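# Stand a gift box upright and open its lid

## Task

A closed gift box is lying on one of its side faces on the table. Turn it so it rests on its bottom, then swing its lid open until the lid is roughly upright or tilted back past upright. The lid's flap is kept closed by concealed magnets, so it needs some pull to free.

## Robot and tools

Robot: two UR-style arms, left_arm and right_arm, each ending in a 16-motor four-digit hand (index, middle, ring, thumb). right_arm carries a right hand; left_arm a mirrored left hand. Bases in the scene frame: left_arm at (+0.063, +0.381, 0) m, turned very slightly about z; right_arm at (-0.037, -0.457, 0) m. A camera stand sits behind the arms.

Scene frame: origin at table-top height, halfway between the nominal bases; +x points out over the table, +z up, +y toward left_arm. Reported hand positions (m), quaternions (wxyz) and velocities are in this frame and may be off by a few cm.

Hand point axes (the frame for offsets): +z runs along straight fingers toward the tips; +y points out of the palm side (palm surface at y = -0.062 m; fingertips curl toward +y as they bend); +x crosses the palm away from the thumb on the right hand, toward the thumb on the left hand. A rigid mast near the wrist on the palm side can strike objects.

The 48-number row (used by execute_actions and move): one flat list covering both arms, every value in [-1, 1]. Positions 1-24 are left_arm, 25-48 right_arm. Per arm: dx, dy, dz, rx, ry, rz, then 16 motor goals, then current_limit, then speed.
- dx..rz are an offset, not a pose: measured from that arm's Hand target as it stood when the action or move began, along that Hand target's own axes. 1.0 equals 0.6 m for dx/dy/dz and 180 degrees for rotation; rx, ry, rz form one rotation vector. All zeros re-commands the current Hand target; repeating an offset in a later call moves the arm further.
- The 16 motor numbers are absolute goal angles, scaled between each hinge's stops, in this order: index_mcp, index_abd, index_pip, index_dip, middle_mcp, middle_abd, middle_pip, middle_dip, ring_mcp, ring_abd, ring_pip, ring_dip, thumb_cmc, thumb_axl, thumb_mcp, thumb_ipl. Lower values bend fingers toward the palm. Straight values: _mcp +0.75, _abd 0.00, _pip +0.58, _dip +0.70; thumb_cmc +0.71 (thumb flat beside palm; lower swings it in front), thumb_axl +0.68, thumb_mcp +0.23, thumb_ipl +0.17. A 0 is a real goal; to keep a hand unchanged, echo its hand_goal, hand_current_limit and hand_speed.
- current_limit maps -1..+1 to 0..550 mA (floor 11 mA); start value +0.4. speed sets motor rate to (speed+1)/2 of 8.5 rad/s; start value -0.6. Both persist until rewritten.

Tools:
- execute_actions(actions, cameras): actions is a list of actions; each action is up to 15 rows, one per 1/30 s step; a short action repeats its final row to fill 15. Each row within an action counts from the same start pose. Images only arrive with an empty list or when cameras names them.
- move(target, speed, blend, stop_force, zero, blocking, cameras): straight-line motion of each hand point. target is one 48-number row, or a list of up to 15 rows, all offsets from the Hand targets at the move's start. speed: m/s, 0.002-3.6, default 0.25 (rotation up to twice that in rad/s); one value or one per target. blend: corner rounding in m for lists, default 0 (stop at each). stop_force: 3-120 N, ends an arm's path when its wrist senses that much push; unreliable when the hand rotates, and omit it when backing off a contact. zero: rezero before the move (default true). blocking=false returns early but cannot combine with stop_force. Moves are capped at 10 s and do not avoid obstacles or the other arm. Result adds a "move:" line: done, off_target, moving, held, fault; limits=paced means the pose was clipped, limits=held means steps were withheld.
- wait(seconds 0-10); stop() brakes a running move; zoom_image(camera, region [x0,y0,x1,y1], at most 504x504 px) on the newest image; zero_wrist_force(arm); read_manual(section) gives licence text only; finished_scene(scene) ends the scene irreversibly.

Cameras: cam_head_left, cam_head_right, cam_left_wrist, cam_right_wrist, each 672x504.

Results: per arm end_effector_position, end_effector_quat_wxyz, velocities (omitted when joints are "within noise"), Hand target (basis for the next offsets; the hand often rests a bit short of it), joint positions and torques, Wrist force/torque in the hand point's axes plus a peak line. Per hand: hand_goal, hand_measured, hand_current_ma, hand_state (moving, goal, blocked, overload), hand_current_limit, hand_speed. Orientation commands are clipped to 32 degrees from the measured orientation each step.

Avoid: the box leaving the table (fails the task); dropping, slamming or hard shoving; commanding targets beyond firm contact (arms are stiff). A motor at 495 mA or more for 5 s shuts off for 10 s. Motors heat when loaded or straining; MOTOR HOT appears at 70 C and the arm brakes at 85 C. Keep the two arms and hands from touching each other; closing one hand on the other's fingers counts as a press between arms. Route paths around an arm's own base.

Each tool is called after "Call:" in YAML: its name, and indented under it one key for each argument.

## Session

Call:
execute_actions:
  actions: []

Scene clock: 0.00 s.
left_arm: end_effector_position=(+0.4723, +0.4477, +0.2300) hand_goal=(+0.754, +0.000, +0.576, +0.696, +0.754, +0.000, +0.576, +0.696, +0.754, +0.000, +0.576, +0.696, +0.714, +0.678, +0.226, +0.168) hand_measured=(+0.754, +0.000, +0.576, +0.696, +0.754, +0.000, +0.576, +0.696, +0.754, +0.000, +0.576, +0.696, +0.714, +0.678, +0.226, +0.168) hand_current_ma=(+0, +0, +0, +0, +0, +0, +0, +0, +0, +0, +0, +0, +0, +0, +0, +0) hand_state=(goal, goal, goal, goal, goal, goal, goal, goal, goal, goal, goal, goal, goal, goal, goal, goal) hand_current_limit=0.40 hand_speed=-0.60 end_effector_quat_wxyz=(+0.000, +0.023, +1.000, +0.000) | right_arm: end_effector_position=(+0.3695, -0.5417, +0.2300) hand_goal=(+0.754, +0.000, +0.576, +0.696, +0.754, +0.000, +0.576, +0.696, +0.754, +0.000, +0.576, +0.696, +0.714, +0.678, +0.226, +0.168) hand_measured=(+0.754, +0.000, +0.576, +0.696, +0.754, +0.000, +0.576, +0.696, +0.754, +0.000, +0.576, +0.696, +0.714, +0.678, +0.226, +0.168) hand_current_ma=(+0, +0, +0, +0, +0, +0, +0, +0, +0, +0, +0, +0, +0, +0, +0, +0) hand_state=(goal, goal, goal, goal, goal, goal, goal, goal, goal, goal, goal, goal, goal, goal, goal, goal) hand_current_limit=0.40 hand_speed=-0.60 end_effector_quat_wxyz=(+0.000, +1.000, +0.000, +0.000)
Joint positions: left_arm=[3.458 -1.419 -2.042 -1.252 1.571 -1.255] | right_arm=[-0.316 -1.723 2.042 -1.89 -1.571 1.255]
Joint velocities: within noise
Joint torques (N m): no reading
Motor temperatures (°C): left_arm=[29 30 29 41 35 38] | right_arm=[29 28 29 33 34 37]
Wrist force (N): no reading
Wrist torque (N m): no reading
Wrist force, peak (N): no reading
Hand target: left_arm +0.4723, +0.4477, +0.2300; +0.000, +0.023, +1.000, +0.000 | right_arm +0.3695, -0.5417, +0.2300; +0.000, +1.000, +0.000, +0.000

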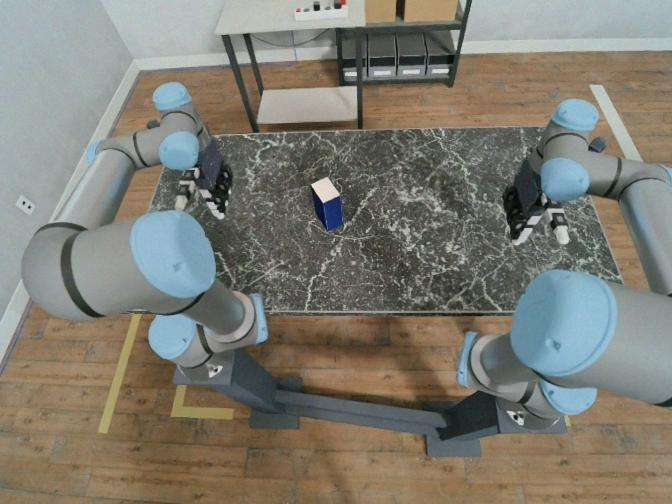

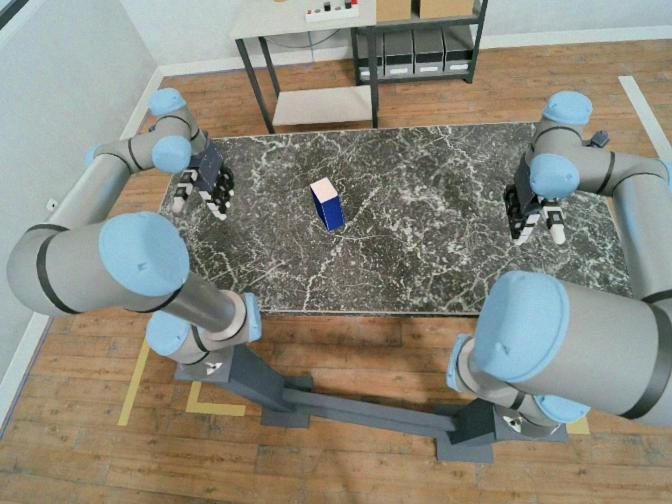

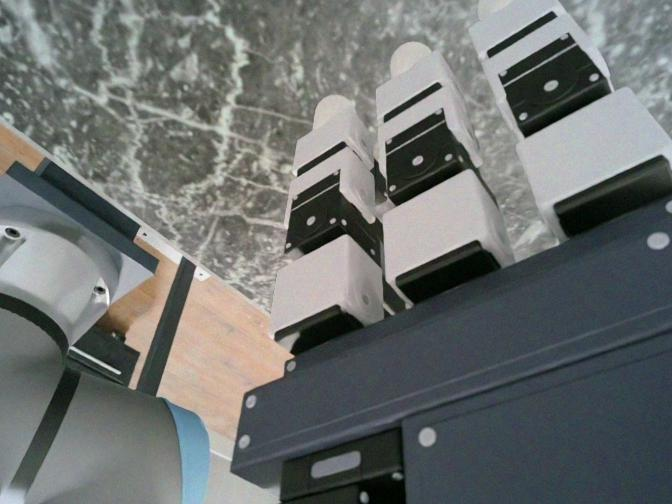

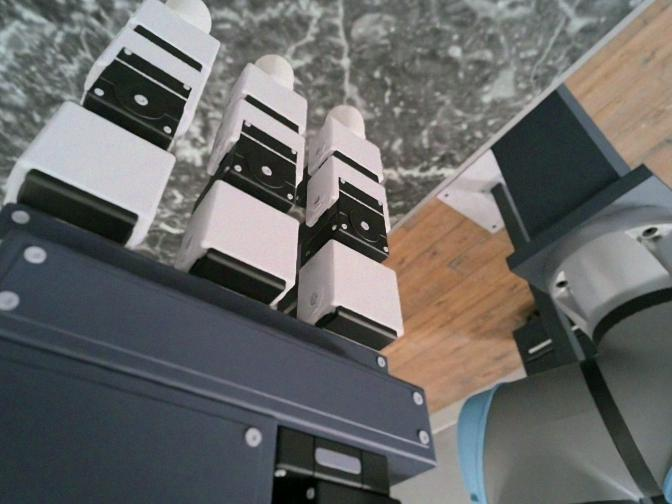

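Call:
zoom_image:
  camera: "cam_head_left"
  region: [280, 150, 380, 250]

Call:
zoom_image:
  camera: "cam_head_right"
  region: [280, 150, 380, 250]

Scaled by 5.040.

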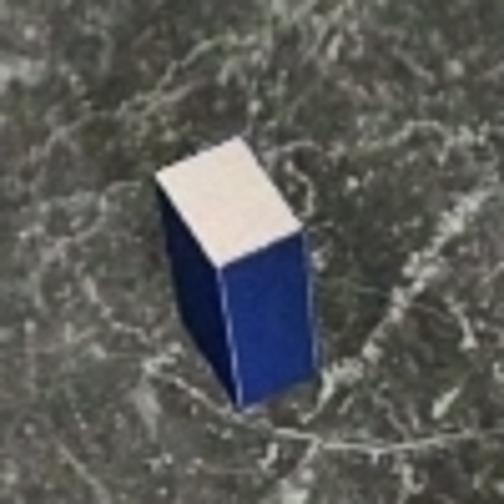

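Scaled by 5.040.

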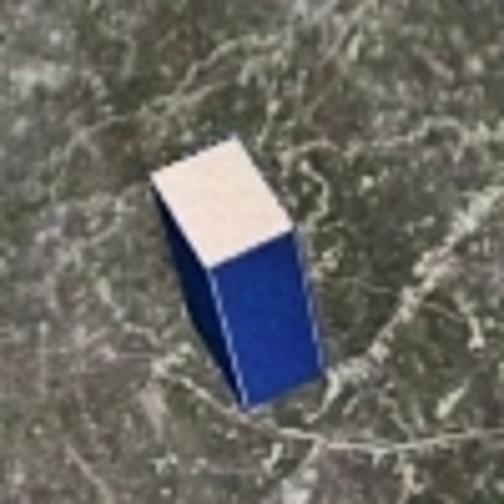

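Call:
move:
  target: [-0.139,-0.1907,-0.1767,0.0966,-0.03,-0.387,0.754,0,0.576,0.696,0.754,0,0.576,0.696,0.754,0,0.576,0.696,0.714,0.678,0.226,0.168,0.4,-0.6,0.0425,-0.1695,-0.1767,0.0968,0.0278,0.371,0.754,0,0.576,0.696,0.754,0,0.576,0.696,0.754,0,0.576,0.696,0.714,0.678,0.226,0.168,0.4,-0.6]
  speed: 0.6
  cameras: ["all"]

Scene clock: 69.87 s.
left_arm: end_effector_position=(+0.5505, +0.3296, +0.3360) hand_goal=(+0.754, +0.000, +0.576, +0.696, +0.754, +0.000, +0.576, +0.696, +0.754, +0.000, +0.576, +0.696, +0.714, +0.678, +0.226, +0.168) hand_measured=(+0.752, +0.000, +0.576, +0.696, +0.752, +0.000, +0.576, +0.696, +0.752, +0.000, +0.576, +0.696, +0.714, +0.678, +0.224, +0.168) hand_current_ma=(-1, +0, +1, +0, -1, +0, +1, +0, -1, +0, +1, +0, +0, -1, -3, +0) hand_state=(goal, goal, goal, goal, goal, goal, goal, goal, goal, goal, goal, goal, goal, goal, goal, goal) hand_current_limit=0.40 hand_speed=-0.60 end_effector_quat_wxyz=(+0.041, -0.550, +0.822, -0.143) | right_arm: end_effector_position=(+0.3949, -0.4401, +0.3361) hand_goal=(+0.754, +0.000, +0.576, +0.696, +0.754, +0.000, +0.576, +0.696, +0.754, +0.000, +0.576, +0.696, +0.714, +0.678, +0.226, +0.168) hand_measured=(+0.752, +0.000, +0.576, +0.696, +0.752, +0.000, +0.576, +0.696, +0.752, +0.000, +0.576, +0.696, +0.714, +0.678, +0.224, +0.168) hand_current_ma=(+0, +0, +0, +0, +0, +0, +0, +0, +0, +0, +0, +0, +0, +0, +0, +0) hand_state=(goal, goal, goal, goal, goal, goal, goal, goal, goal, goal, goal, goal, goal, goal, goal, goal) hand_current_limit=0.40 hand_speed=-0.60 end_effector_quat_wxyz=(-0.143, +0.823, -0.548, +0.041)
Joint positions: left_arm=[3.412 -1.606 -1.608 -1.317 1.333 -2.547] | right_arm=[-0.328 -1.675 1.735 -1.788 -1.316 2.438]
Joint torques (N m): left_arm=[-0.95 30.98 15.76 0.85 1.4 -1.6] | right_arm=[11.21 -10.22 -13.95 -1.26 -1.09 1.44]
Wrist force (N): left_arm=[0.4 0.2 0.1] | right_arm=[0.2 -0.1 -0.1]
Wrist torque (N m): left_arm=[-0.09 -0.12 -0.10] | right_arm=[0.17 -0.07 0.10]
Wrist force, peak (N): left_arm=[0.7 0.8 0.7] | right_arm=[0.4 -0.8 -0.7]
Hand target: left_arm +0.5505, +0.3296, +0.3360; +0.041, -0.550, +0.822, -0.143 | right_arm +0.3949, -0.4400, +0.3360; -0.143, +0.823, -0.548, +0.041
Off the commanded pose: left_arm 0.000 m, 0 deg | right_arm 0.000 m, 0 deg.
move: done

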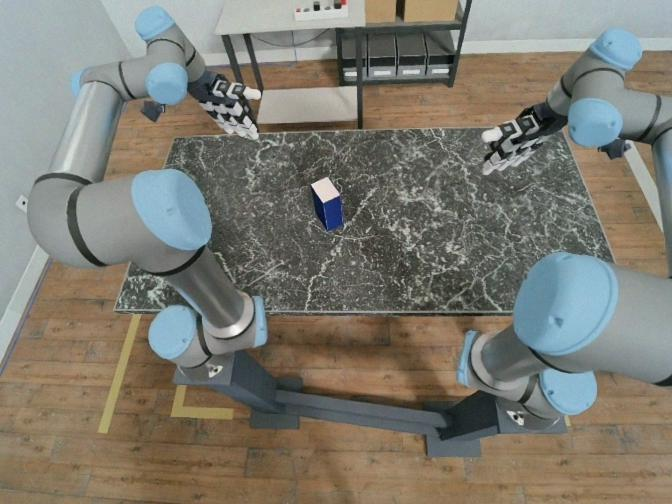

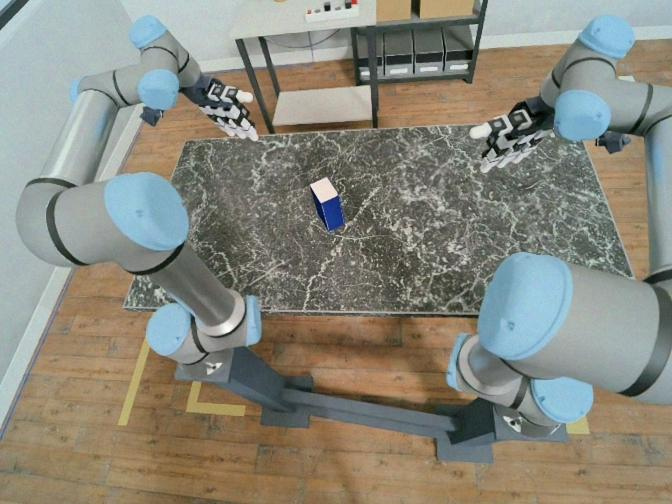

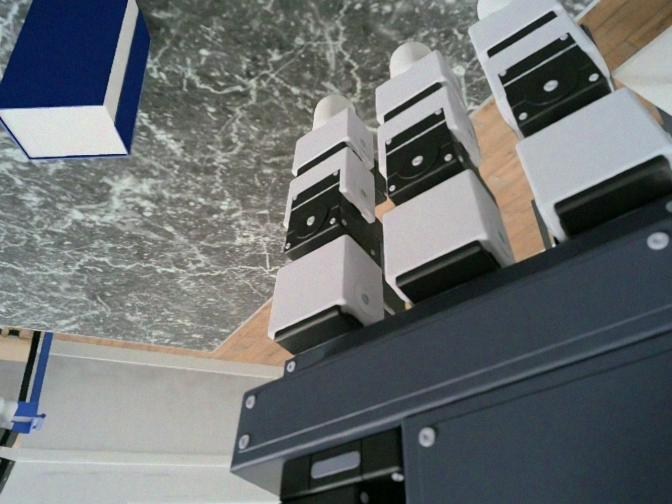

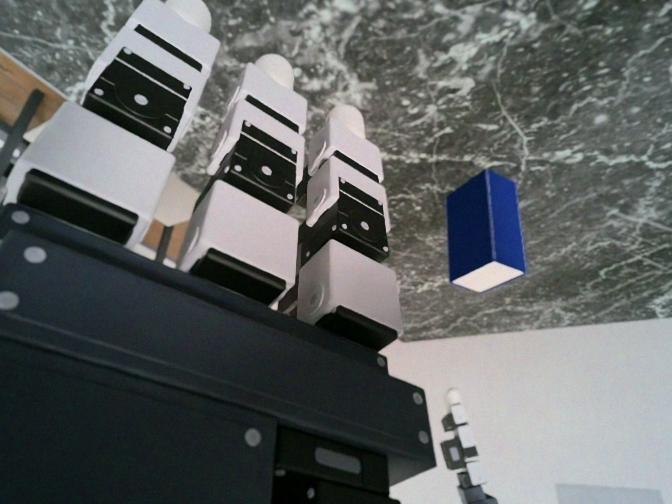

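Call:
zoom_image:
  camera: "cam_left_wrist"
  region: [0, 0, 180, 180]

Call:
zoom_image:
  camera: "cam_right_wrist"
  region: [430, 150, 550, 310]

Scaled by 2.800.

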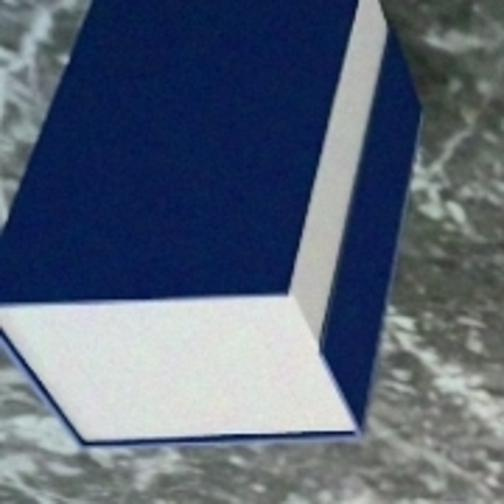

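Scaled by 3.150.

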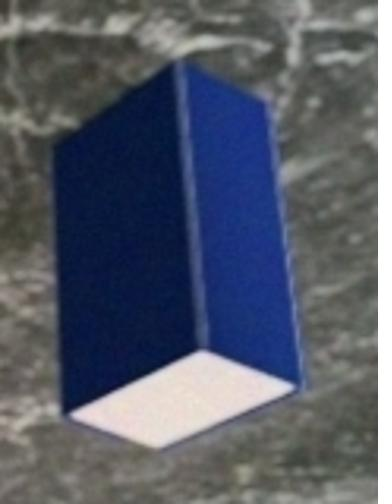

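Call:
move:
  target: [0,0,0,0,0,0,0.754,0,0.576,0.696,0.754,0,0.576,0.696,0.754,0,0.576,0.696,0.714,0.678,0.226,0.168,0.4,-0.6,-0.4085,-0.4625,0.559,0.2967,-0.3203,0.3768,0.342,0,0.285,0.696,0.342,0,0.285,0.696,0.45,0,0.285,0.696,-0.571,0.678,0.226,0.168,0.4,-0.6]
  speed: 0.5
  cameras: ["cam_head_left", "cam_right_wrist","cam_left_wrist"]

Scene clock: 209.43 s.
left_arm: end_effector_position=(+0.5505, +0.3296, +0.3360) hand_goal=(+0.754, +0.000, +0.576, +0.696, +0.754, +0.000, +0.576, +0.696, +0.754, +0.000, +0.576, +0.696, +0.714, +0.678, +0.226, +0.168) hand_measured=(+0.752, +0.000, +0.576, +0.696, +0.752, +0.000, +0.576, +0.696, +0.752, +0.000, +0.576, +0.696, +0.714, +0.678, +0.224, +0.168) hand_current_ma=(-1, +0, +1, +0, -1, +0, +1, +0, -1, +0, +1, +0, +0, -1, -3, +0) hand_state=(goal, goal, goal, goal, goal, goal, goal, goal, goal, goal, goal, goal, goal, goal, goal, goal) hand_current_limit=0.40 hand_speed=-0.60 end_effector_quat_wxyz=(+0.041, -0.550, +0.822, -0.143) | right_arm: end_effector_position=(+0.5893, -0.0983, +0.1421) hand_goal=(+0.342, +0.000, +0.286, +0.696, +0.342, +0.000, +0.286, +0.696, +0.450, +0.000, +0.286, +0.696, -0.570, +0.678, +0.226, +0.168) hand_measured=(+0.342, -0.004, +0.288, +0.696, +0.342, -0.002, +0.288, +0.696, +0.450, -0.004, +0.288, +0.696, -0.580, +0.678, +0.224, +0.168) hand_current_ma=(+0, +0, +0, +0, +0, +0, +0, +0, +0, +0, +0, +0, -2, +0, +0, +0) hand_state=(goal, goal, goal, goal, goal, goal, goal, goal, goal, goal, goal, goal, goal, goal, goal, goal) hand_current_limit=0.40 hand_speed=-0.60 end_effector_quat_wxyz=(+0.638, -0.283, +0.696, +0.168)
Joint positions: left_arm=[3.412 -1.606 -1.608 -1.317 1.333 -2.547] | right_arm=[0.036 -0.663 1.842 -4.164 -0.969 4.495]
Joint torques (N m): left_arm=[6.83 31.04 15.3 0.91 0.92 -0.88] | right_arm=[2.01 -43.64 -11.65 -2.15 -0.09 0.56]
Wrist force (N): left_arm=[0.5 0.0 0.0] | right_arm=[-2.4 0.4 2.4]
Wrist torque (N m): left_arm=[-0.12 -0.14 -0.04] | right_arm=[0.02 -0.52 -0.16]
Wrist force, peak (N): left_arm=[0.7 0.3 0.3] | right_arm=[-2.6 5.1 10.6]
Hand target: left_arm +0.5505, +0.3296, +0.3360; +0.041, -0.550, +0.822, -0.143 | right_arm +0.5893, -0.0983, +0.1421; +0.638, -0.283, +0.696, +0.168 (not the last commanded pose)
Off the commanded pose: left_arm 0.000 m, 0 deg | right_arm 0.061 m, 12 deg.
FORCE FAULT: contact force on the right arm reached its limit, and that arm stopped. The contact can be on any part of that arm, not only on its tool. That arm's remaining commands of this call were not run. That arm is still stopped at the end of this call. That arm stays stopped for about 10 more seconds. Until then a move that you send moves the other arm only, and its call returns only when the move has ended. Once the stop has ended, the next robot result says so. If the stop ends while you think or write, that arm runs what you send next, counted from a new Hand target: where the arm stands when the stop ends. While its stop runs, that arm, its gripper or tool too, takes no new command. Until it ends, the stop uses up actions while you think or wait. An arm that is not stopped still takes commands.
move: fault (right_arm)
Images, in order (width x height): cam_head_left 672x504, cam_left_wrist 672x504, cam_right_wrist 672x504.

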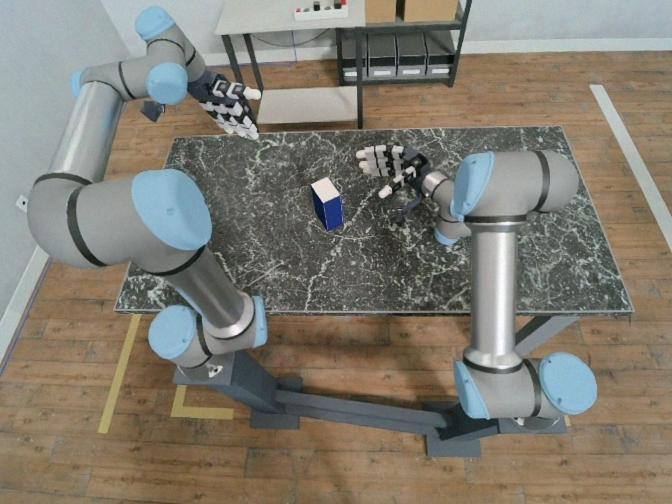

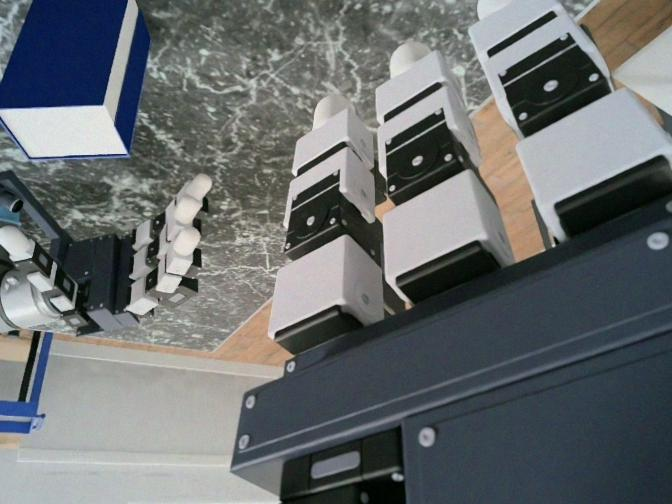

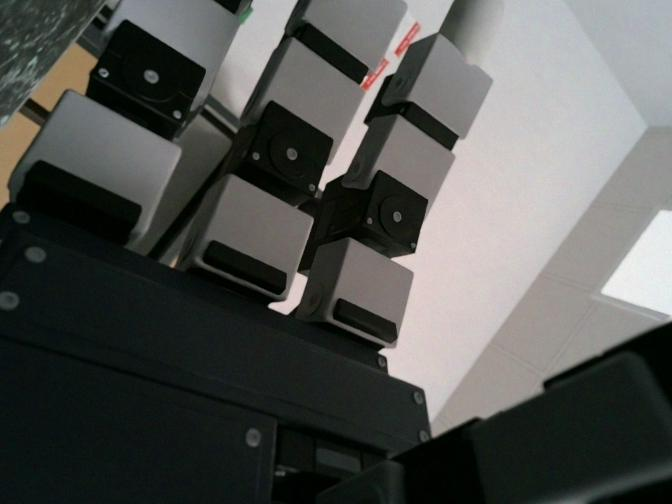

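Call:
move:
  target:
    - [0,0,0,0,0,0,0.753,0,-0.85,-0.85,0.178,0,-0.08,0.696,0.753,0,-0.85,-0.85,0.714,0.678,0.226,0.168,0.4,-0.5,-0.2,-0.026,-0.026,0,0,0,0.753,0,-0.85,-0.85,0.178,0,-0.08,0.696,0.753,0,-0.85,-0.85,0.714,0.678,0.226,0.168,0.4,-0.5]
    - [0.2632,-0.2803,0.1,-0.0705,-0.0688,-0.2917,0.753,0,-0.85,-0.85,0.178,0,-0.08,0.696,0.753,0,-0.85,-0.85,0.714,0.678,0.226,0.168,0.4,-0.5,-0.3377,0.2307,-0.2083,0.3617,0.3679,0.4623,0.753,0,-0.85,-0.85,0.178,0,-0.08,0.696,0.753,0,-0.85,-0.85,0.714,0.678,0.226,0.168,0.4,-0.5]
  speed: [0.15, 0.5]
  blend: [0.02, 0]
  cameras: ["cam_head_left"]

Scene clock: 476.27 s.
left_arm: end_effector_position=(+0.6523, +0.1141, +0.3399) hand_goal=(+0.754, +0.000, -0.850, -0.850, +0.178, +0.000, -0.080, +0.696, +0.754, +0.000, -0.850, -0.850, +0.714, +0.678, +0.226, +0.168) hand_measured=(+0.752, +0.000, -0.842, -0.840, +0.186, +0.000, -0.072, +0.696, +0.752, +0.000, -0.842, -0.840, +0.714, +0.678, +0.224, +0.168) hand_current_ma=(-1, +0, +12, +15, +15, +0, +11, +0, -1, +0, +10, +17, +0, -1, -3, +0) hand_state=(goal, goal, goal, goal, goal, goal, goal, goal, goal, goal, goal, goal, goal, goal, goal, goal) hand_current_limit=0.40 hand_speed=-0.50 end_effector_quat_wxyz=(+0.000, +0.868, -0.496, +0.000) | right_arm: end_effector_position=(+0.4114, -0.0285, +0.3398) hand_goal=(+0.754, +0.000, -0.850, -0.850, +0.178, +0.000, -0.080, +0.696, +0.754, +0.000, -0.850, -0.850, +0.714, +0.678, +0.226, +0.168) hand_measured=(+0.754, -0.004, -0.846, -0.836, +0.182, -0.002, -0.078, +0.696, +0.754, -0.004, -0.846, -0.836, +0.714, +0.678, +0.224, +0.168) hand_current_ma=(+0, +0, +0, +4, +1, +0, +0, +0, +0, +0, +0, +4, +0, +0, +0, +0) hand_state=(goal, goal, goal, goal, goal, goal, goal, goal, goal, goal, goal, goal, goal, goal, goal, goal) hand_current_limit=0.40 hand_speed=-0.50 end_effector_quat_wxyz=(-0.007, +0.476, +0.879, +0.004)
Joint positions: left_arm=[3.079 -2.004 -1.084 -1.625 1.571 -3.782] | right_arm=[0.576 -1.494 1.536 -1.614 -1.554 6.282]
Joint torques (N m): left_arm=[7.97 46.69 18.17 3.49 -0.25 -0.08] | right_arm=[10.8 -34.46 -15.03 -2.17 0.97 -2.37]
Wrist force (N): left_arm=[0.0 0.2 -0.1] | right_arm=[-1.2 0.9 -0.2]
Wrist torque (N m): left_arm=[0.13 0.00 -0.11] | right_arm=[0.24 0.13 -0.02]
Wrist force, peak (N): left_arm=[-0.1 0.9 0.0] | right_arm=[-3.8 0.2 2.3]
Hand target: left_arm +0.6523, +0.1141, +0.3400; +0.000, +0.868, -0.496, +0.000 | right_arm +0.4110, -0.0280, +0.3398; +0.000, +0.496, +0.868, +0.000
Off the commanded pose: left_arm 0.000 m, 0 deg | right_arm 0.001 m, 3 deg.
FORCE FAULT, CONTINUED: the right arm's stop, for the force fault that an earlier result reported, is over. The rest of the stop counts as 19 of the actions that you can send in this scene. The stop ended before this call began, so that arm ran this call's commands, counted from a new Hand target: where the arm stood when the stop ended. During its stop the right arm's controller moved it back a little.
joint sent to its limit (right arm) — joint 6 (wrist 3), upper limit. The joint targets are off in orientation, not in position.
move: off_target (right_arm); blend cut to 0 m at target 1
Images, in order (width x height): cam_head_left 672x504.

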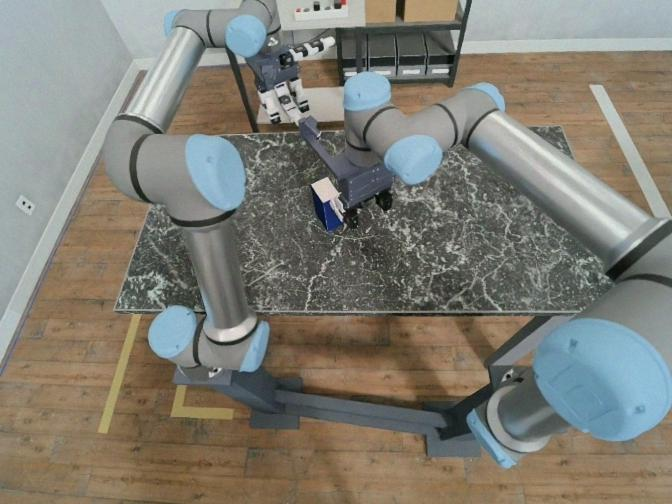

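Call:
move:
  target:
    - [0,0,0,0,0,0,0.753,0,-0.85,-0.85,0.178,0,-0.08,0.696,0.753,0,-0.85,-0.85,0.714,0.678,0.226,0.168,0.4,-0.5,0,-0.167,0,0,0,-0.9,0.753,0,-0.85,-0.85,0.178,0,-0.08,0.696,0.753,0,-0.85,-0.85,0.714,0.678,0.226,0.168,0.4,-0.5]
    - [0,0,0,0,0,0,0.753,0,-0.85,-0.85,0.178,0,-0.08,0.696,0.753,0,-0.85,-0.85,0.714,0.678,0.226,0.168,0.4,-0.5,0,-0.167,0,0,0,0.2,0.753,0,-0.85,-0.85,0.178,0,-0.08,0.696,0.753,0,-0.85,-0.85,0.714,0.678,0.226,0.168,0.4,-0.5]
    - [0,0,0,0,0,0,0.753,0,-0.85,-0.85,0.178,0,-0.08,0.696,0.753,0,-0.85,-0.85,0.714,0.678,0.226,0.168,0.4,-0.5,0,0,0,0,0,0,0.753,0,-0.85,-0.85,0.178,0,-0.08,0.696,0.753,0,-0.85,-0.85,0.714,0.678,0.226,0.168,0.4,-0.5]
  speed: 0.8
  blend: [0.01, 0.01, 0]
  cameras: ["cam_head_left"]

Scene clock: 510.07 s.
left_arm: end_effector_position=(+0.6523, +0.1141, +0.3400) hand_goal=(+0.754, +0.000, -0.850, -0.850, +0.178, +0.000, -0.080, +0.696, +0.754, +0.000, -0.850, -0.850, +0.714, +0.678, +0.226, +0.168) hand_measured=(+0.752, +0.000, -0.842, -0.840, +0.186, +0.000, -0.072, +0.696, +0.752, +0.000, -0.842, -0.840, +0.714, +0.678, +0.224, +0.168) hand_current_ma=(-1, +0, +12, +15, +15, +0, +11, +0, -1, +0, +10, +17, +0, -1, -3, +0) hand_state=(goal, goal, goal, goal, goal, goal, goal, goal, goal, goal, goal, goal, goal, goal, goal, goal) hand_current_limit=0.40 hand_speed=-0.50 end_effector_quat_wxyz=(+0.000, +0.868, -0.496, +0.000) | right_arm: end_effector_position=(+0.4110, -0.0281, +0.3398) hand_goal=(+0.754, +0.000, -0.850, -0.850, +0.178, +0.000, -0.080, +0.696, +0.754, +0.000, -0.850, -0.850, +0.714, +0.678, +0.226, +0.168) hand_measured=(+0.754, -0.004, -0.846, -0.836, +0.182, -0.002, -0.078, +0.696, +0.754, -0.004, -0.846, -0.836, +0.714, +0.678, +0.224, +0.168) hand_current_ma=(+0, +0, +0, +4, +1, +0, +0, +0, +0, +0, +0, +4, +0, +0, +0, +0) hand_state=(goal, goal, goal, goal, goal, goal, goal, goal, goal, goal, goal, goal, goal, goal, goal, goal) hand_current_limit=0.40 hand_speed=-0.50 end_effector_quat_wxyz=(+0.000, +0.496, +0.868, +0.000)
Joint positions: left_arm=[3.079 -2.004 -1.084 -1.625 1.571 -3.782] | right_arm=[0.592 -1.486 1.529 -1.615 -1.571 0.061]
Joint torques (N m): left_arm=[7.58 48.85 18.66 2.32 -1.07 -1.72] | right_arm=[11.26 -32.55 -14.8 -3.78 -0.65 -2.14]
Wrist force (N): left_arm=[-0.2 0.6 0.2] | right_arm=[-0.9 1.0 0.0]
Wrist torque (N m): left_arm=[0.15 0.03 -0.12] | right_arm=[0.22 0.10 -0.10]
Wrist force, peak (N): left_arm=[0.2 0.6 0.4] | right_arm=[-1.7 1.8 -0.6]
Hand target: left_arm +0.6523, +0.1141, +0.3400; +0.000, +0.868, -0.496, +0.000 | right_arm +0.4110, -0.0280, +0.3398; +0.000, +0.496, +0.868, +0.000
Off the commanded pose: left_arm 0.000 m, 0 deg | right_arm 0.000 m, 0 deg.
move: done
Images, in order (width x height): cam_head_left 672x504.

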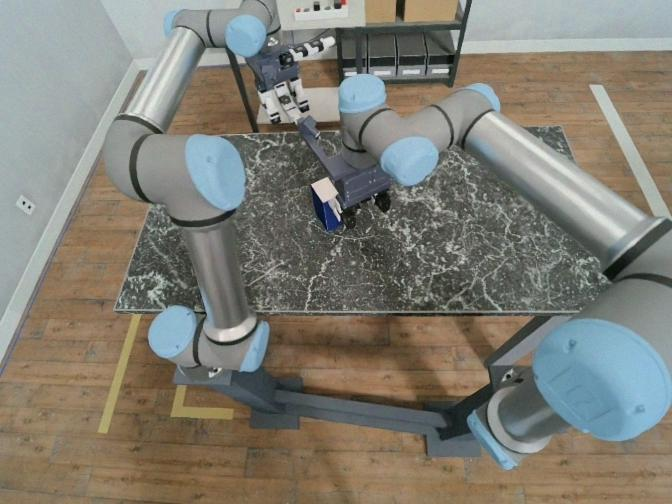

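Call:
move:
  target: [0,0,0.42,0,0,0,0.753,0,-0.85,-0.85,0.178,0,-0.08,0.696,0.753,0,-0.85,-0.85,0.714,0.678,0.226,0.168,0.3,-0.7,0,0,0.42,0,0,0,0.753,0,-0.85,-0.85,0.178,0,-0.08,0.696,0.753,0,-0.85,-0.85,0.714,0.678,0.226,0.168,0.3,-0.7]
  speed: 0.25
  cameras: ["cam_head_left","cam_head_right","cam_right_wrist","cam_left_wrist"]

Scene clock: 522.57 s.
left_arm: end_effector_position=(+0.6523, +0.1142, +0.0881) hand_goal=(+0.754, +0.000, -0.850, -0.850, +0.178, +0.000, -0.080, +0.696, +0.754, +0.000, -0.850, -0.850, +0.714, +0.678, +0.226, +0.168) hand_measured=(+0.752, +0.000, -0.842, -0.840, +0.186, +0.000, -0.072, +0.696, +0.752, +0.000, -0.842, -0.840, +0.714, +0.678, +0.224, +0.168) hand_current_ma=(-1, +0, +12, +15, +15, +0, +11, +0, -1, +0, +10, +17, +0, -1, -4, +0) hand_state=(goal, goal, goal, goal, goal, goal, goal, goal, goal, goal, goal, goal, goal, goal, goal, goal) hand_current_limit=0.30 hand_speed=-0.70 end_effector_quat_wxyz=(+0.000, +0.868, -0.496, +0.000) | right_arm: end_effector_position=(+0.4113, -0.0279, +0.0879) hand_goal=(+0.754, +0.000, -0.850, -0.850, +0.178, +0.000, -0.080, +0.696, +0.754, +0.000, -0.850, -0.850, +0.714, +0.678, +0.226, +0.168) hand_measured=(+0.754, -0.004, -0.846, -0.836, +0.184, -0.002, -0.078, +0.696, +0.754, -0.004, -0.846, -0.836, +0.714, +0.678, +0.224, +0.168) hand_current_ma=(+0, +0, +1, +4, +1, +0, +0, +0, +0, +0, +0, +4, +0, +0, +0, +0) hand_state=(goal, goal, goal, goal, goal, goal, goal, goal, goal, goal, goal, goal, goal, goal, goal, goal) hand_current_limit=0.30 hand_speed=-0.70 end_effector_quat_wxyz=(+0.000, +0.496, +0.868, +0.001)
Joint positions: left_arm=[3.079 -2.15 -1.528 -1.035 1.571 -3.782] | right_arm=[0.592 -1.268 1.962 -2.266 -1.571 0.06]
Joint torques (N m): left_arm=[-0.4 39.84 15.05 4.07 -1.58 -1.68] | right_arm=[8.06 -24.96 -20.02 -3.56 1.04 1.05]
Wrist force (N): left_arm=[-0.4 0.0 0.2] | right_arm=[-1.1 0.6 -0.1]
Wrist torque (N m): left_arm=[0.08 0.03 -0.13] | right_arm=[0.21 0.12 -0.01]
Wrist force, peak (N): left_arm=[-0.1 0.4 2.7] | right_arm=[-1.1 0.8 -2.7]
Hand target: left_arm +0.6522, +0.1142, +0.0880; +0.000, +0.868, -0.496, +0.000 | right_arm +0.4113, -0.0279, +0.0878; +0.000, +0.496, +0.868, +0.000
Off the commanded pose: left_arm 0.000 m, 0 deg | right_arm 0.000 m, 0 deg.
move: done

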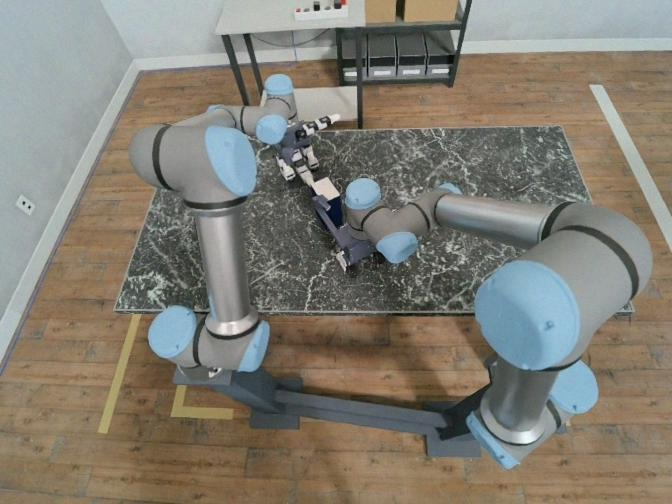

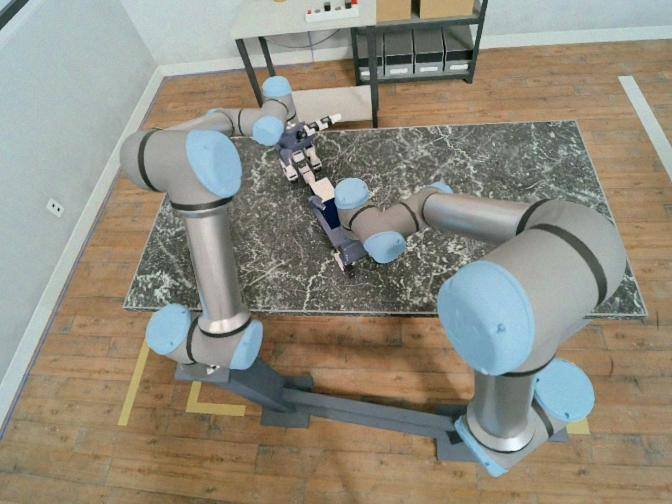

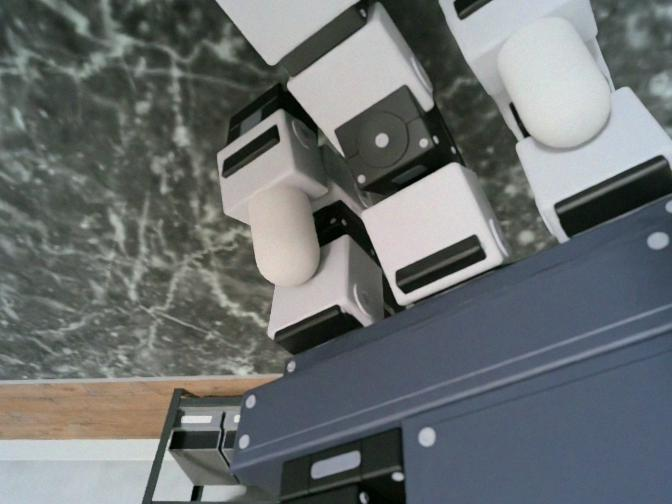

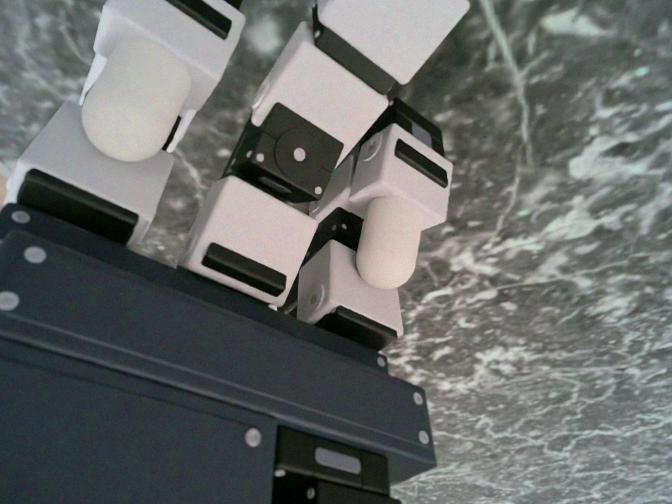

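Call:
move:
  target: [0,0.085,0,0,0,0,0.753,0,-0.85,-0.85,0.178,0,-0.08,0.696,0.753,0,-0.85,-0.85,0.714,0.678,0.226,0.168,0.3,-0.7,0,0.072,0,0,0,0,0.753,0,-0.85,-0.85,0.178,0,-0.08,0.696,0.753,0,-0.85,-0.85,0.714,0.678,0.226,0.168,0.3,-0.7]
  speed: 0.05
  stop_force: 3
  cameras: ["cam_head_left","cam_head_right"]

Call:
zoom_image:
  camera: "cam_head_left"
  region: [260, 130, 400, 270]

Call:
zoom_image:
  camera: "cam_head_right"
  region: [260, 130, 400, 270]

Scene clock: 550.30 s.
left_arm: end_effector_position=(+0.6083, +0.0883, +0.0880) hand_goal=(+0.754, +0.000, -0.850, -0.850, +0.178, +0.000, -0.080, +0.696, +0.754, +0.000, -0.850, -0.850, +0.714, +0.678, +0.226, +0.168) hand_measured=(+0.752, +0.000, -0.842, -0.840, +0.186, +0.000, -0.072, +0.696, +0.752, +0.000, -0.842, -0.840, +0.714, +0.678, +0.224, +0.168) hand_current_ma=(-1, +0, +12, +15, +15, +0, +11, +0, -1, +0, +10, +17, +0, -1, -4, +0) hand_state=(goal, goal, goal, goal, goal, goal, goal, goal, goal, goal, goal, goal, goal, goal, goal, goal) hand_current_limit=0.30 hand_speed=-0.70 end_effector_quat_wxyz=(+0.000, +0.868, -0.496, +0.000) | right_arm: end_effector_position=(+0.4485, -0.0060, +0.0879) hand_goal=(+0.754, +0.000, -0.850, -0.850, +0.178, +0.000, -0.080, +0.696, +0.754, +0.000, -0.850, -0.850, +0.714, +0.678, +0.226, +0.168) hand_measured=(+0.754, -0.004, -0.846, -0.836, +0.184, -0.002, -0.078, +0.696, +0.754, -0.004, -0.846, -0.836, +0.714, +0.678, +0.224, +0.168) hand_current_ma=(+0, +0, +1, +4, +1, +0, +0, +0, +0, +0, +0, +4, +0, +0, +0, +0) hand_state=(goal, goal, goal, goal, goal, goal, goal, goal, goal, goal, goal, goal, goal, goal, goal, goal) hand_current_limit=0.30 hand_speed=-0.70 end_effector_quat_wxyz=(+0.000, +0.496, +0.868, +0.000)
Joint positions: left_arm=[3.031 -2.083 -1.64 -0.99 1.571 -3.83] | right_arm=[0.588 -1.186 1.841 -2.228 -1.571 0.056]
Joint torques (N m): left_arm=[7.69 33.61 23.8 0.68 -0.64 1.93] | right_arm=[3.53 -43.49 -8.87 -3.65 0.6 1.02]
Wrist force (N): left_arm=[-0.2 0.3 0.2] | right_arm=[-1.1 0.6 -0.2]
Wrist torque (N m): left_arm=[0.11 0.01 -0.03] | right_arm=[0.21 0.12 0.08]
Wrist force, peak (N): left_arm=[-0.4 -0.8 0.4] | right_arm=[-1.5 1.2 -0.4]
Hand target: left_arm +0.6083, +0.0883, +0.0880; +0.000, +0.868, -0.496, +0.000 | right_arm +0.4485, -0.0059, +0.0879; +0.000, +0.496, +0.868, +0.000
Off the commanded pose: left_arm 0.000 m, 0 deg | right_arm 0.000 m, 0 deg.
move: done
Images, in order (width x height): cam_head_left 672x504, cam_head_right 672x504.

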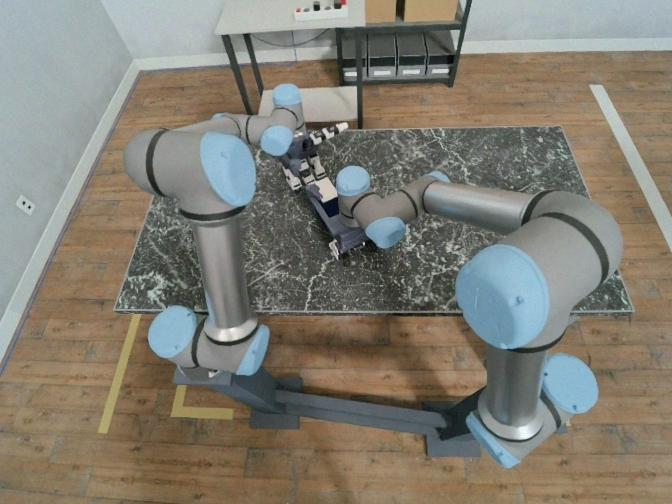

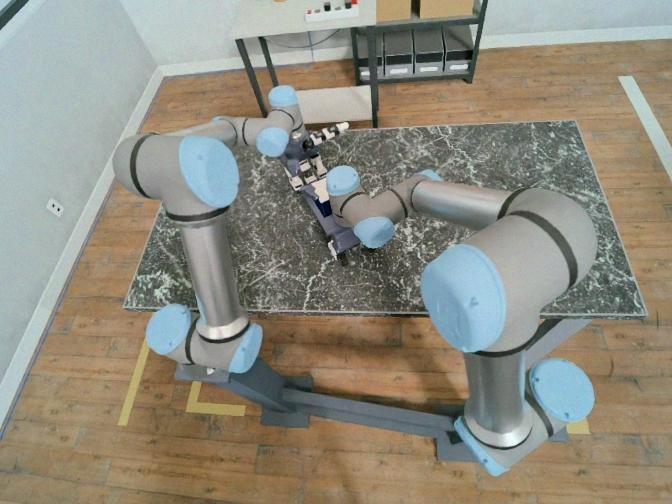

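Scaled by 3.600.

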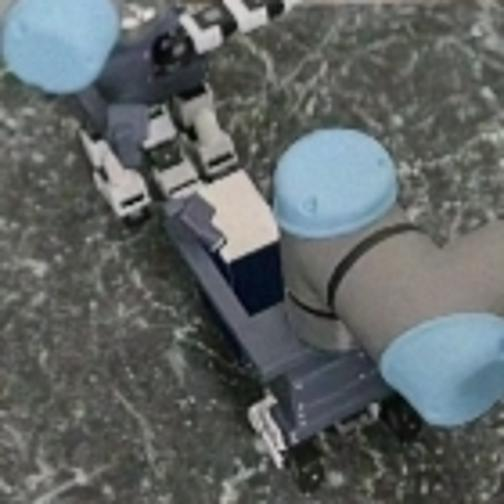

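Scaled by 3.600.

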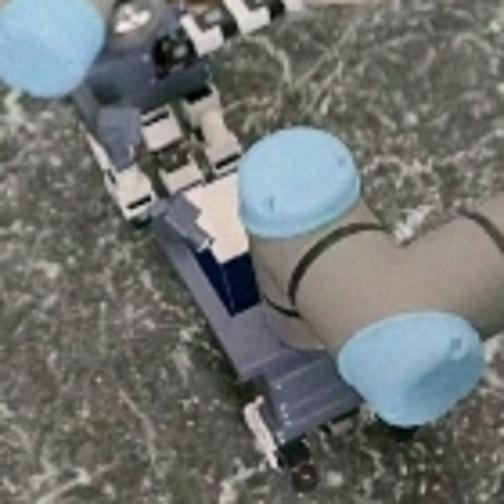

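Call:
move:
  target: [0,0,-0.08,0,0,0,0.753,0,-0.85,-0.85,0.178,0,-0.08,0.696,0.753,0,-0.85,-0.85,0.714,0.678,0.226,0.168,0.3,-0.7,0,0,-0.08,0,0,0,0.753,0,-0.85,-0.85,0.178,0,-0.08,0.696,0.753,0,-0.85,-0.85,0.714,0.678,0.226,0.168,0.3,-0.7]
  speed: 0.1

Call:
move:
  target: [0,0.025,0,0,0,0,0.753,0,-0.85,-0.85,0.178,0,-0.08,0.696,0.753,0,-0.85,-0.85,0.714,0.678,0.226,0.168,0.3,-0.7,0,0.025,0,0,0,0,0.753,0,-0.85,-0.85,0.178,0,-0.08,0.696,0.753,0,-0.85,-0.85,0.714,0.678,0.226,0.168,0.3,-0.7]
  speed: 0.01
  stop_force: 3
  cameras: ["cam_head_left","cam_left_wrist"]

Scene clock: 572.23 s.
left_arm: end_effector_position=(+0.6084, +0.0883, +0.1360) hand_goal=(+0.754, +0.000, -0.850, -0.850, +0.178, +0.000, -0.080, +0.696, +0.754, +0.000, -0.850, -0.850, +0.714, +0.678, +0.226, +0.168) hand_measured=(+0.752, +0.000, -0.842, -0.840, +0.186, +0.000, -0.072, +0.696, +0.752, +0.000, -0.842, -0.840, +0.714, +0.678, +0.224, +0.168) hand_current_ma=(-1, +0, +12, +15, +15, +0, +11, +0, -1, +0, +10, +17, +0, -1, -4, +0) hand_state=(goal, goal, goal, goal, goal, goal, goal, goal, goal, goal, goal, goal, goal, goal, goal, goal) hand_current_limit=0.30 hand_speed=-0.70 end_effector_quat_wxyz=(+0.000, +0.868, -0.496, +0.000) | right_arm: end_effector_position=(+0.4485, -0.0059, +0.1360) hand_goal=(+0.754, +0.000, -0.850, -0.850, +0.178, +0.000, -0.080, +0.696, +0.754, +0.000, -0.850, -0.850, +0.714, +0.678, +0.226, +0.168) hand_measured=(+0.754, -0.004, -0.846, -0.836, +0.184, -0.002, -0.078, +0.696, +0.754, -0.004, -0.846, -0.836, +0.714, +0.678, +0.224, +0.168) hand_current_ma=(+0, +0, +1, +4, +1, +0, +0, +0, +0, +0, +0, +4, +0, +0, +0, +0) hand_state=(goal, goal, goal, goal, goal, goal, goal, goal, goal, goal, goal, goal, goal, goal, goal, goal) hand_current_limit=0.30 hand_speed=-0.70 end_effector_quat_wxyz=(+0.000, +0.496, +0.868, +0.001)
Joint positions: left_arm=[3.031 -2.026 -1.588 -1.098 1.571 -3.83] | right_arm=[0.588 -1.251 1.788 -2.109 -1.571 0.056]
Joint torques (N m): left_arm=[2.75 34.49 14.36 3.18 -0.34 0.36] | right_arm=[9.69 -27.99 -10.81 -2.47 -1.31 1.49]
Wrist force (N): left_arm=[-0.1 0.2 0.2] | right_arm=[-1.1 1.0 -0.5]
Wrist torque (N m): left_arm=[0.11 -0.01 -0.02] | right_arm=[0.28 0.16 0.07]
Wrist force, peak (N): left_arm=[-0.1 -0.2 1.5] | right_arm=[-1.0 0.9 -1.4]
Hand target: left_arm +0.6083, +0.0883, +0.1360; +0.000, +0.868, -0.496, +0.000 | right_arm +0.4484, -0.0060, +0.1359; +0.000, +0.496, +0.868, +0.000
Off the commanded pose: left_arm 0.000 m, 0 deg | right_arm 0.000 m, 0 deg.
move: done

Scene clock: 573.93 s.
left_arm: end_effector_position=(+0.6021, +0.0846, +0.1360) hand_goal=(+0.754, +0.000, -0.850, -0.850, +0.178, +0.000, -0.080, +0.696, +0.754, +0.000, -0.850, -0.850, +0.714, +0.678, +0.226, +0.168) hand_measured=(+0.752, +0.000, -0.842, -0.840, +0.192, +0.000, -0.080, +0.694, +0.752, +0.000, -0.842, -0.840, +0.714, +0.678, +0.224, +0.168) hand_current_ma=(-1, +0, +12, +15, +28, +0, +0, -1, -1, +0, +10, +17, +0, -1, -4, +0) hand_state=(goal, goal, goal, goal, goal, goal, goal, goal, goal, goal, goal, goal, goal, goal, goal, goal) hand_current_limit=0.30 hand_speed=-0.70 end_effector_quat_wxyz=(+0.000, +0.868, -0.496, +0.000) | right_arm: end_effector_position=(+0.4546, -0.0023, +0.1359) hand_goal=(+0.754, +0.000, -0.850, -0.850, +0.178, +0.000, -0.080, +0.696, +0.754, +0.000, -0.850, -0.850, +0.714, +0.678, +0.226, +0.168) hand_measured=(+0.754, -0.004, -0.846, -0.836, +0.190, -0.002, -0.084, +0.690, +0.754, -0.004, -0.846, -0.836, +0.714, +0.678, +0.224, +0.168) hand_current_ma=(+0, +0, +1, +4, +4, +0, -1, -1, +0, +0, +0, +4, +0, +0, +0, +0) hand_state=(goal, goal, goal, goal, goal, goal, goal, goal, goal, goal, goal, goal, goal, goal, goal, goal) hand_current_limit=0.30 hand_speed=-0.70 end_effector_quat_wxyz=(+0.000, +0.496, +0.868, +0.000)
Joint positions: left_arm=[3.024 -2.017 -1.603 -1.093 1.571 -3.837] | right_arm=[0.587 -1.236 1.768 -2.103 -1.571 0.055]
Joint torques (N m): left_arm=[6.96 32.01 25.16 0.91 1.07 1.94] | right_arm=[-0.2 -42.71 -11.04 -3.8 -0.91 0.04]
Wrist force (N): left_arm=[0.0 -0.2 0.0] | right_arm=[-1.0 -0.3 -0.4]
Wrist torque (N m): left_arm=[0.12 -0.01 0.00] | right_arm=[0.20 0.12 0.08]
Wrist force, peak (N): left_arm=[-0.4 -3.7 -0.5] | right_arm=[-1.0 -4.0 -1.6]
Hand target: left_arm +0.6021, +0.0846, +0.1360; +0.000, +0.868, -0.496, +0.000 (not the last commanded pose) | right_arm +0.4546, -0.0023, +0.1359; +0.000, +0.496, +0.868, +0.000 (not the last commanded pose)
Off the commanded pose: left_arm 0.008 m, 0 deg | right_arm 0.008 m, 0 deg.
move: contact (left_arm, right_arm)
Images, in order (width x height): cam_head_left 672x504, cam_left_wrist 672x504.

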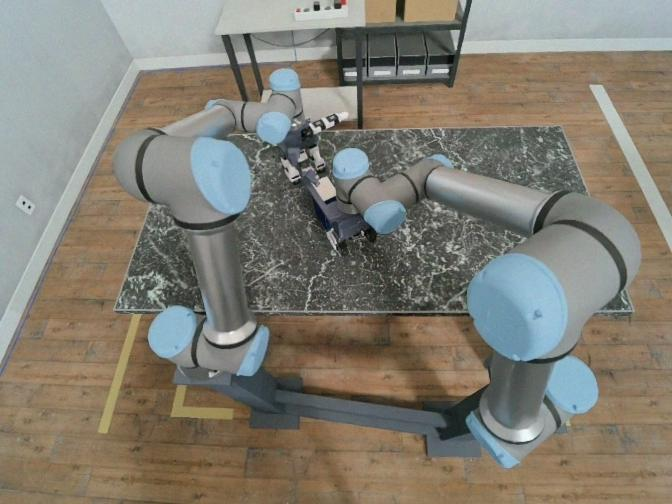

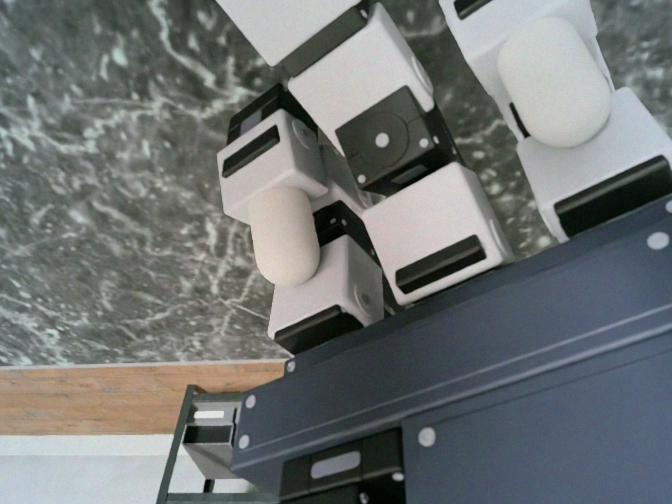

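Call:
move:
  target: [0,0.01,0,0,0,0,0.753,0,-0.85,-0.85,0.17,0,-0.08,0.696,0.753,0,-0.85,-0.85,0.714,0.678,0.226,0.168,0.5,-0.7,0,0.01,0,0,0,0,0.753,0,-0.85,-0.85,0.17,0,-0.08,0.696,0.753,0,-0.85,-0.85,0.714,0.678,0.226,0.168,0.5,-0.7]
  speed: 0.008
  stop_force: 5

Call:
move:
  target: [0,0,-0.017,0,0,0,0.753,0,-0.85,-0.85,0.17,0,-0.08,0.696,0.753,0,-0.85,-0.85,0.714,0.678,0.226,0.168,0.5,-0.7,0,0,-0.017,0,0,0,0.753,0,-0.85,-0.85,0.17,0,-0.08,0.696,0.753,0,-0.85,-0.85,0.714,0.678,0.226,0.168,0.5,-0.7]
  speed: 0.03

Scene clock: 594.10 s.
left_arm: end_effector_position=(+0.6017, +0.0844, +0.1359) hand_goal=(+0.754, +0.000, -0.850, -0.850, +0.170, +0.000, -0.080, +0.696, +0.754, +0.000, -0.850, -0.850, +0.714, +0.678, +0.226, +0.168) hand_measured=(+0.752, +0.000, -0.842, -0.840, +0.196, +0.000, -0.084, +0.692, +0.752, +0.000, -0.842, -0.840, +0.714, +0.678, +0.224, +0.168) hand_current_ma=(-1, +0, +12, +15, +60, +0, -6, -4, -1, +0, +10, +17, +0, -1, -4, +0) hand_state=(goal, goal, goal, goal, blocked, goal, goal, goal, goal, goal, goal, goal, goal, goal, goal, goal) hand_current_limit=0.50 hand_speed=-0.70 end_effector_quat_wxyz=(+0.000, +0.868, -0.496, +0.000) | right_arm: end_effector_position=(+0.4550, -0.0021, +0.1359) hand_goal=(+0.754, +0.000, -0.850, -0.850, +0.170, +0.000, -0.080, +0.696, +0.754, +0.000, -0.850, -0.850, +0.714, +0.678, +0.226, +0.168) hand_measured=(+0.754, -0.004, -0.846, -0.836, +0.194, +0.000, -0.090, +0.688, +0.754, -0.004, -0.846, -0.836, +0.714, +0.678, +0.224, +0.168) hand_current_ma=(+0, +0, +1, +4, +13, +0, -2, -2, +0, +0, +0, +4, +0, +0, +0, +0) hand_state=(goal, goal, goal, goal, blocked, goal, goal, goal, goal, goal, goal, goal, goal, goal, goal, goal) hand_current_limit=0.50 hand_speed=-0.70 end_effector_quat_wxyz=(+0.000, +0.496, +0.868, +0.000)
Joint positions: left_arm=[3.024 -2.016 -1.604 -1.093 1.571 -3.838] | right_arm=[0.587 -1.235 1.766 -2.103 -1.571 0.055]
Joint torques (N m): left_arm=[6.13 31.06 23.93 0.12 0.62 2.03] | right_arm=[6.83 -43.26 -12.13 -3.83 -0.92 0.42]
Wrist force (N): left_arm=[0.0 -2.9 -0.3] | right_arm=[-1.1 -2.3 -0.8]
Wrist torque (N m): left_arm=[0.16 -0.01 0.03] | right_arm=[0.26 0.14 0.03]
Wrist force, peak (N): left_arm=[0.1 -6.8 -1.2] | right_arm=[-1.3 -6.7 -1.8]
Hand target: left_arm +0.6017, +0.0844, +0.1359; +0.000, +0.868, -0.496, +0.000 (not the last commanded pose) | right_arm +0.4550, -0.0021, +0.1359; +0.000, +0.496, +0.868, +0.000 (not the last commanded pose)
Off the commanded pose: left_arm 0.006 m, 0 deg | right_arm 0.006 m, 0 deg.
move: contact (left_arm, right_arm)

Scene clock: 594.83 s.
left_arm: end_effector_position=(+0.6017, +0.0844, +0.1463) hand_goal=(+0.754, +0.000, -0.850, -0.850, +0.170, +0.000, -0.080, +0.696, +0.754, +0.000, -0.850, -0.850, +0.714, +0.678, +0.226, +0.168) hand_measured=(+0.752, +0.000, -0.842, -0.840, +0.196, +0.000, -0.074, +0.698, +0.752, +0.000, -0.842, -0.840, +0.714, +0.678, +0.224, +0.168) hand_current_ma=(-1, +0, +12, +15, +60, +0, +9, +1, -1, +0, +10, +17, +0, -1, -4, +0) hand_state=(goal, goal, goal, goal, blocked, goal, goal, goal, goal, goal, goal, goal, goal, goal, goal, goal) hand_current_limit=0.50 hand_speed=-0.70 end_effector_quat_wxyz=(+0.000, +0.868, -0.496, +0.000) | right_arm: end_effector_position=(+0.4550, -0.0020, +0.1463) hand_goal=(+0.754, +0.000, -0.850, -0.850, +0.170, +0.000, -0.080, +0.696, +0.754, +0.000, -0.850, -0.850, +0.714, +0.678, +0.226, +0.168) hand_measured=(+0.754, -0.004, -0.846, -0.836, +0.194, +0.000, -0.074, +0.698, +0.754, -0.004, -0.846, -0.836, +0.714, +0.678, +0.224, +0.168) hand_current_ma=(+0, +0, +1, +4, +13, +0, +1, +0, +0, +0, +0, +4, +0, +0, +0, +0) hand_state=(goal, goal, goal, goal, blocked, goal, goal, goal, goal, goal, goal, goal, goal, goal, goal, goal) hand_current_limit=0.50 hand_speed=-0.70 end_effector_quat_wxyz=(+0.000, +0.496, +0.868, +0.001)
Joint positions: left_arm=[3.024 -2.005 -1.591 -1.117 1.571 -3.838] | right_arm=[0.587 -1.248 1.753 -2.077 -1.571 0.055]
Joint torques (N m): left_arm=[5.67 33.89 14.23 3.69 0.37 1.93] | right_arm=[7.27 -27.71 -16.68 -4.07 -0.94 0.51]
Wrist force (N): left_arm=[0.3 -1.4 0.4] | right_arm=[-0.9 -1.0 0.2]
Wrist torque (N m): left_arm=[0.16 -0.05 0.03] | right_arm=[0.22 0.08 0.08]
Wrist force, peak (N): left_arm=[0.0 -3.2 -0.3] | right_arm=[-1.0 -2.3 -0.8]
Hand target: left_arm +0.6017, +0.0844, +0.1461; +0.000, +0.868, -0.496, +0.000 | right_arm +0.4550, -0.0021, +0.1461; +0.000, +0.496, +0.868, +0.000
Off the commanded pose: left_arm 0.000 m, 0 deg | right_arm 0.000 m, 0 deg.
move: done


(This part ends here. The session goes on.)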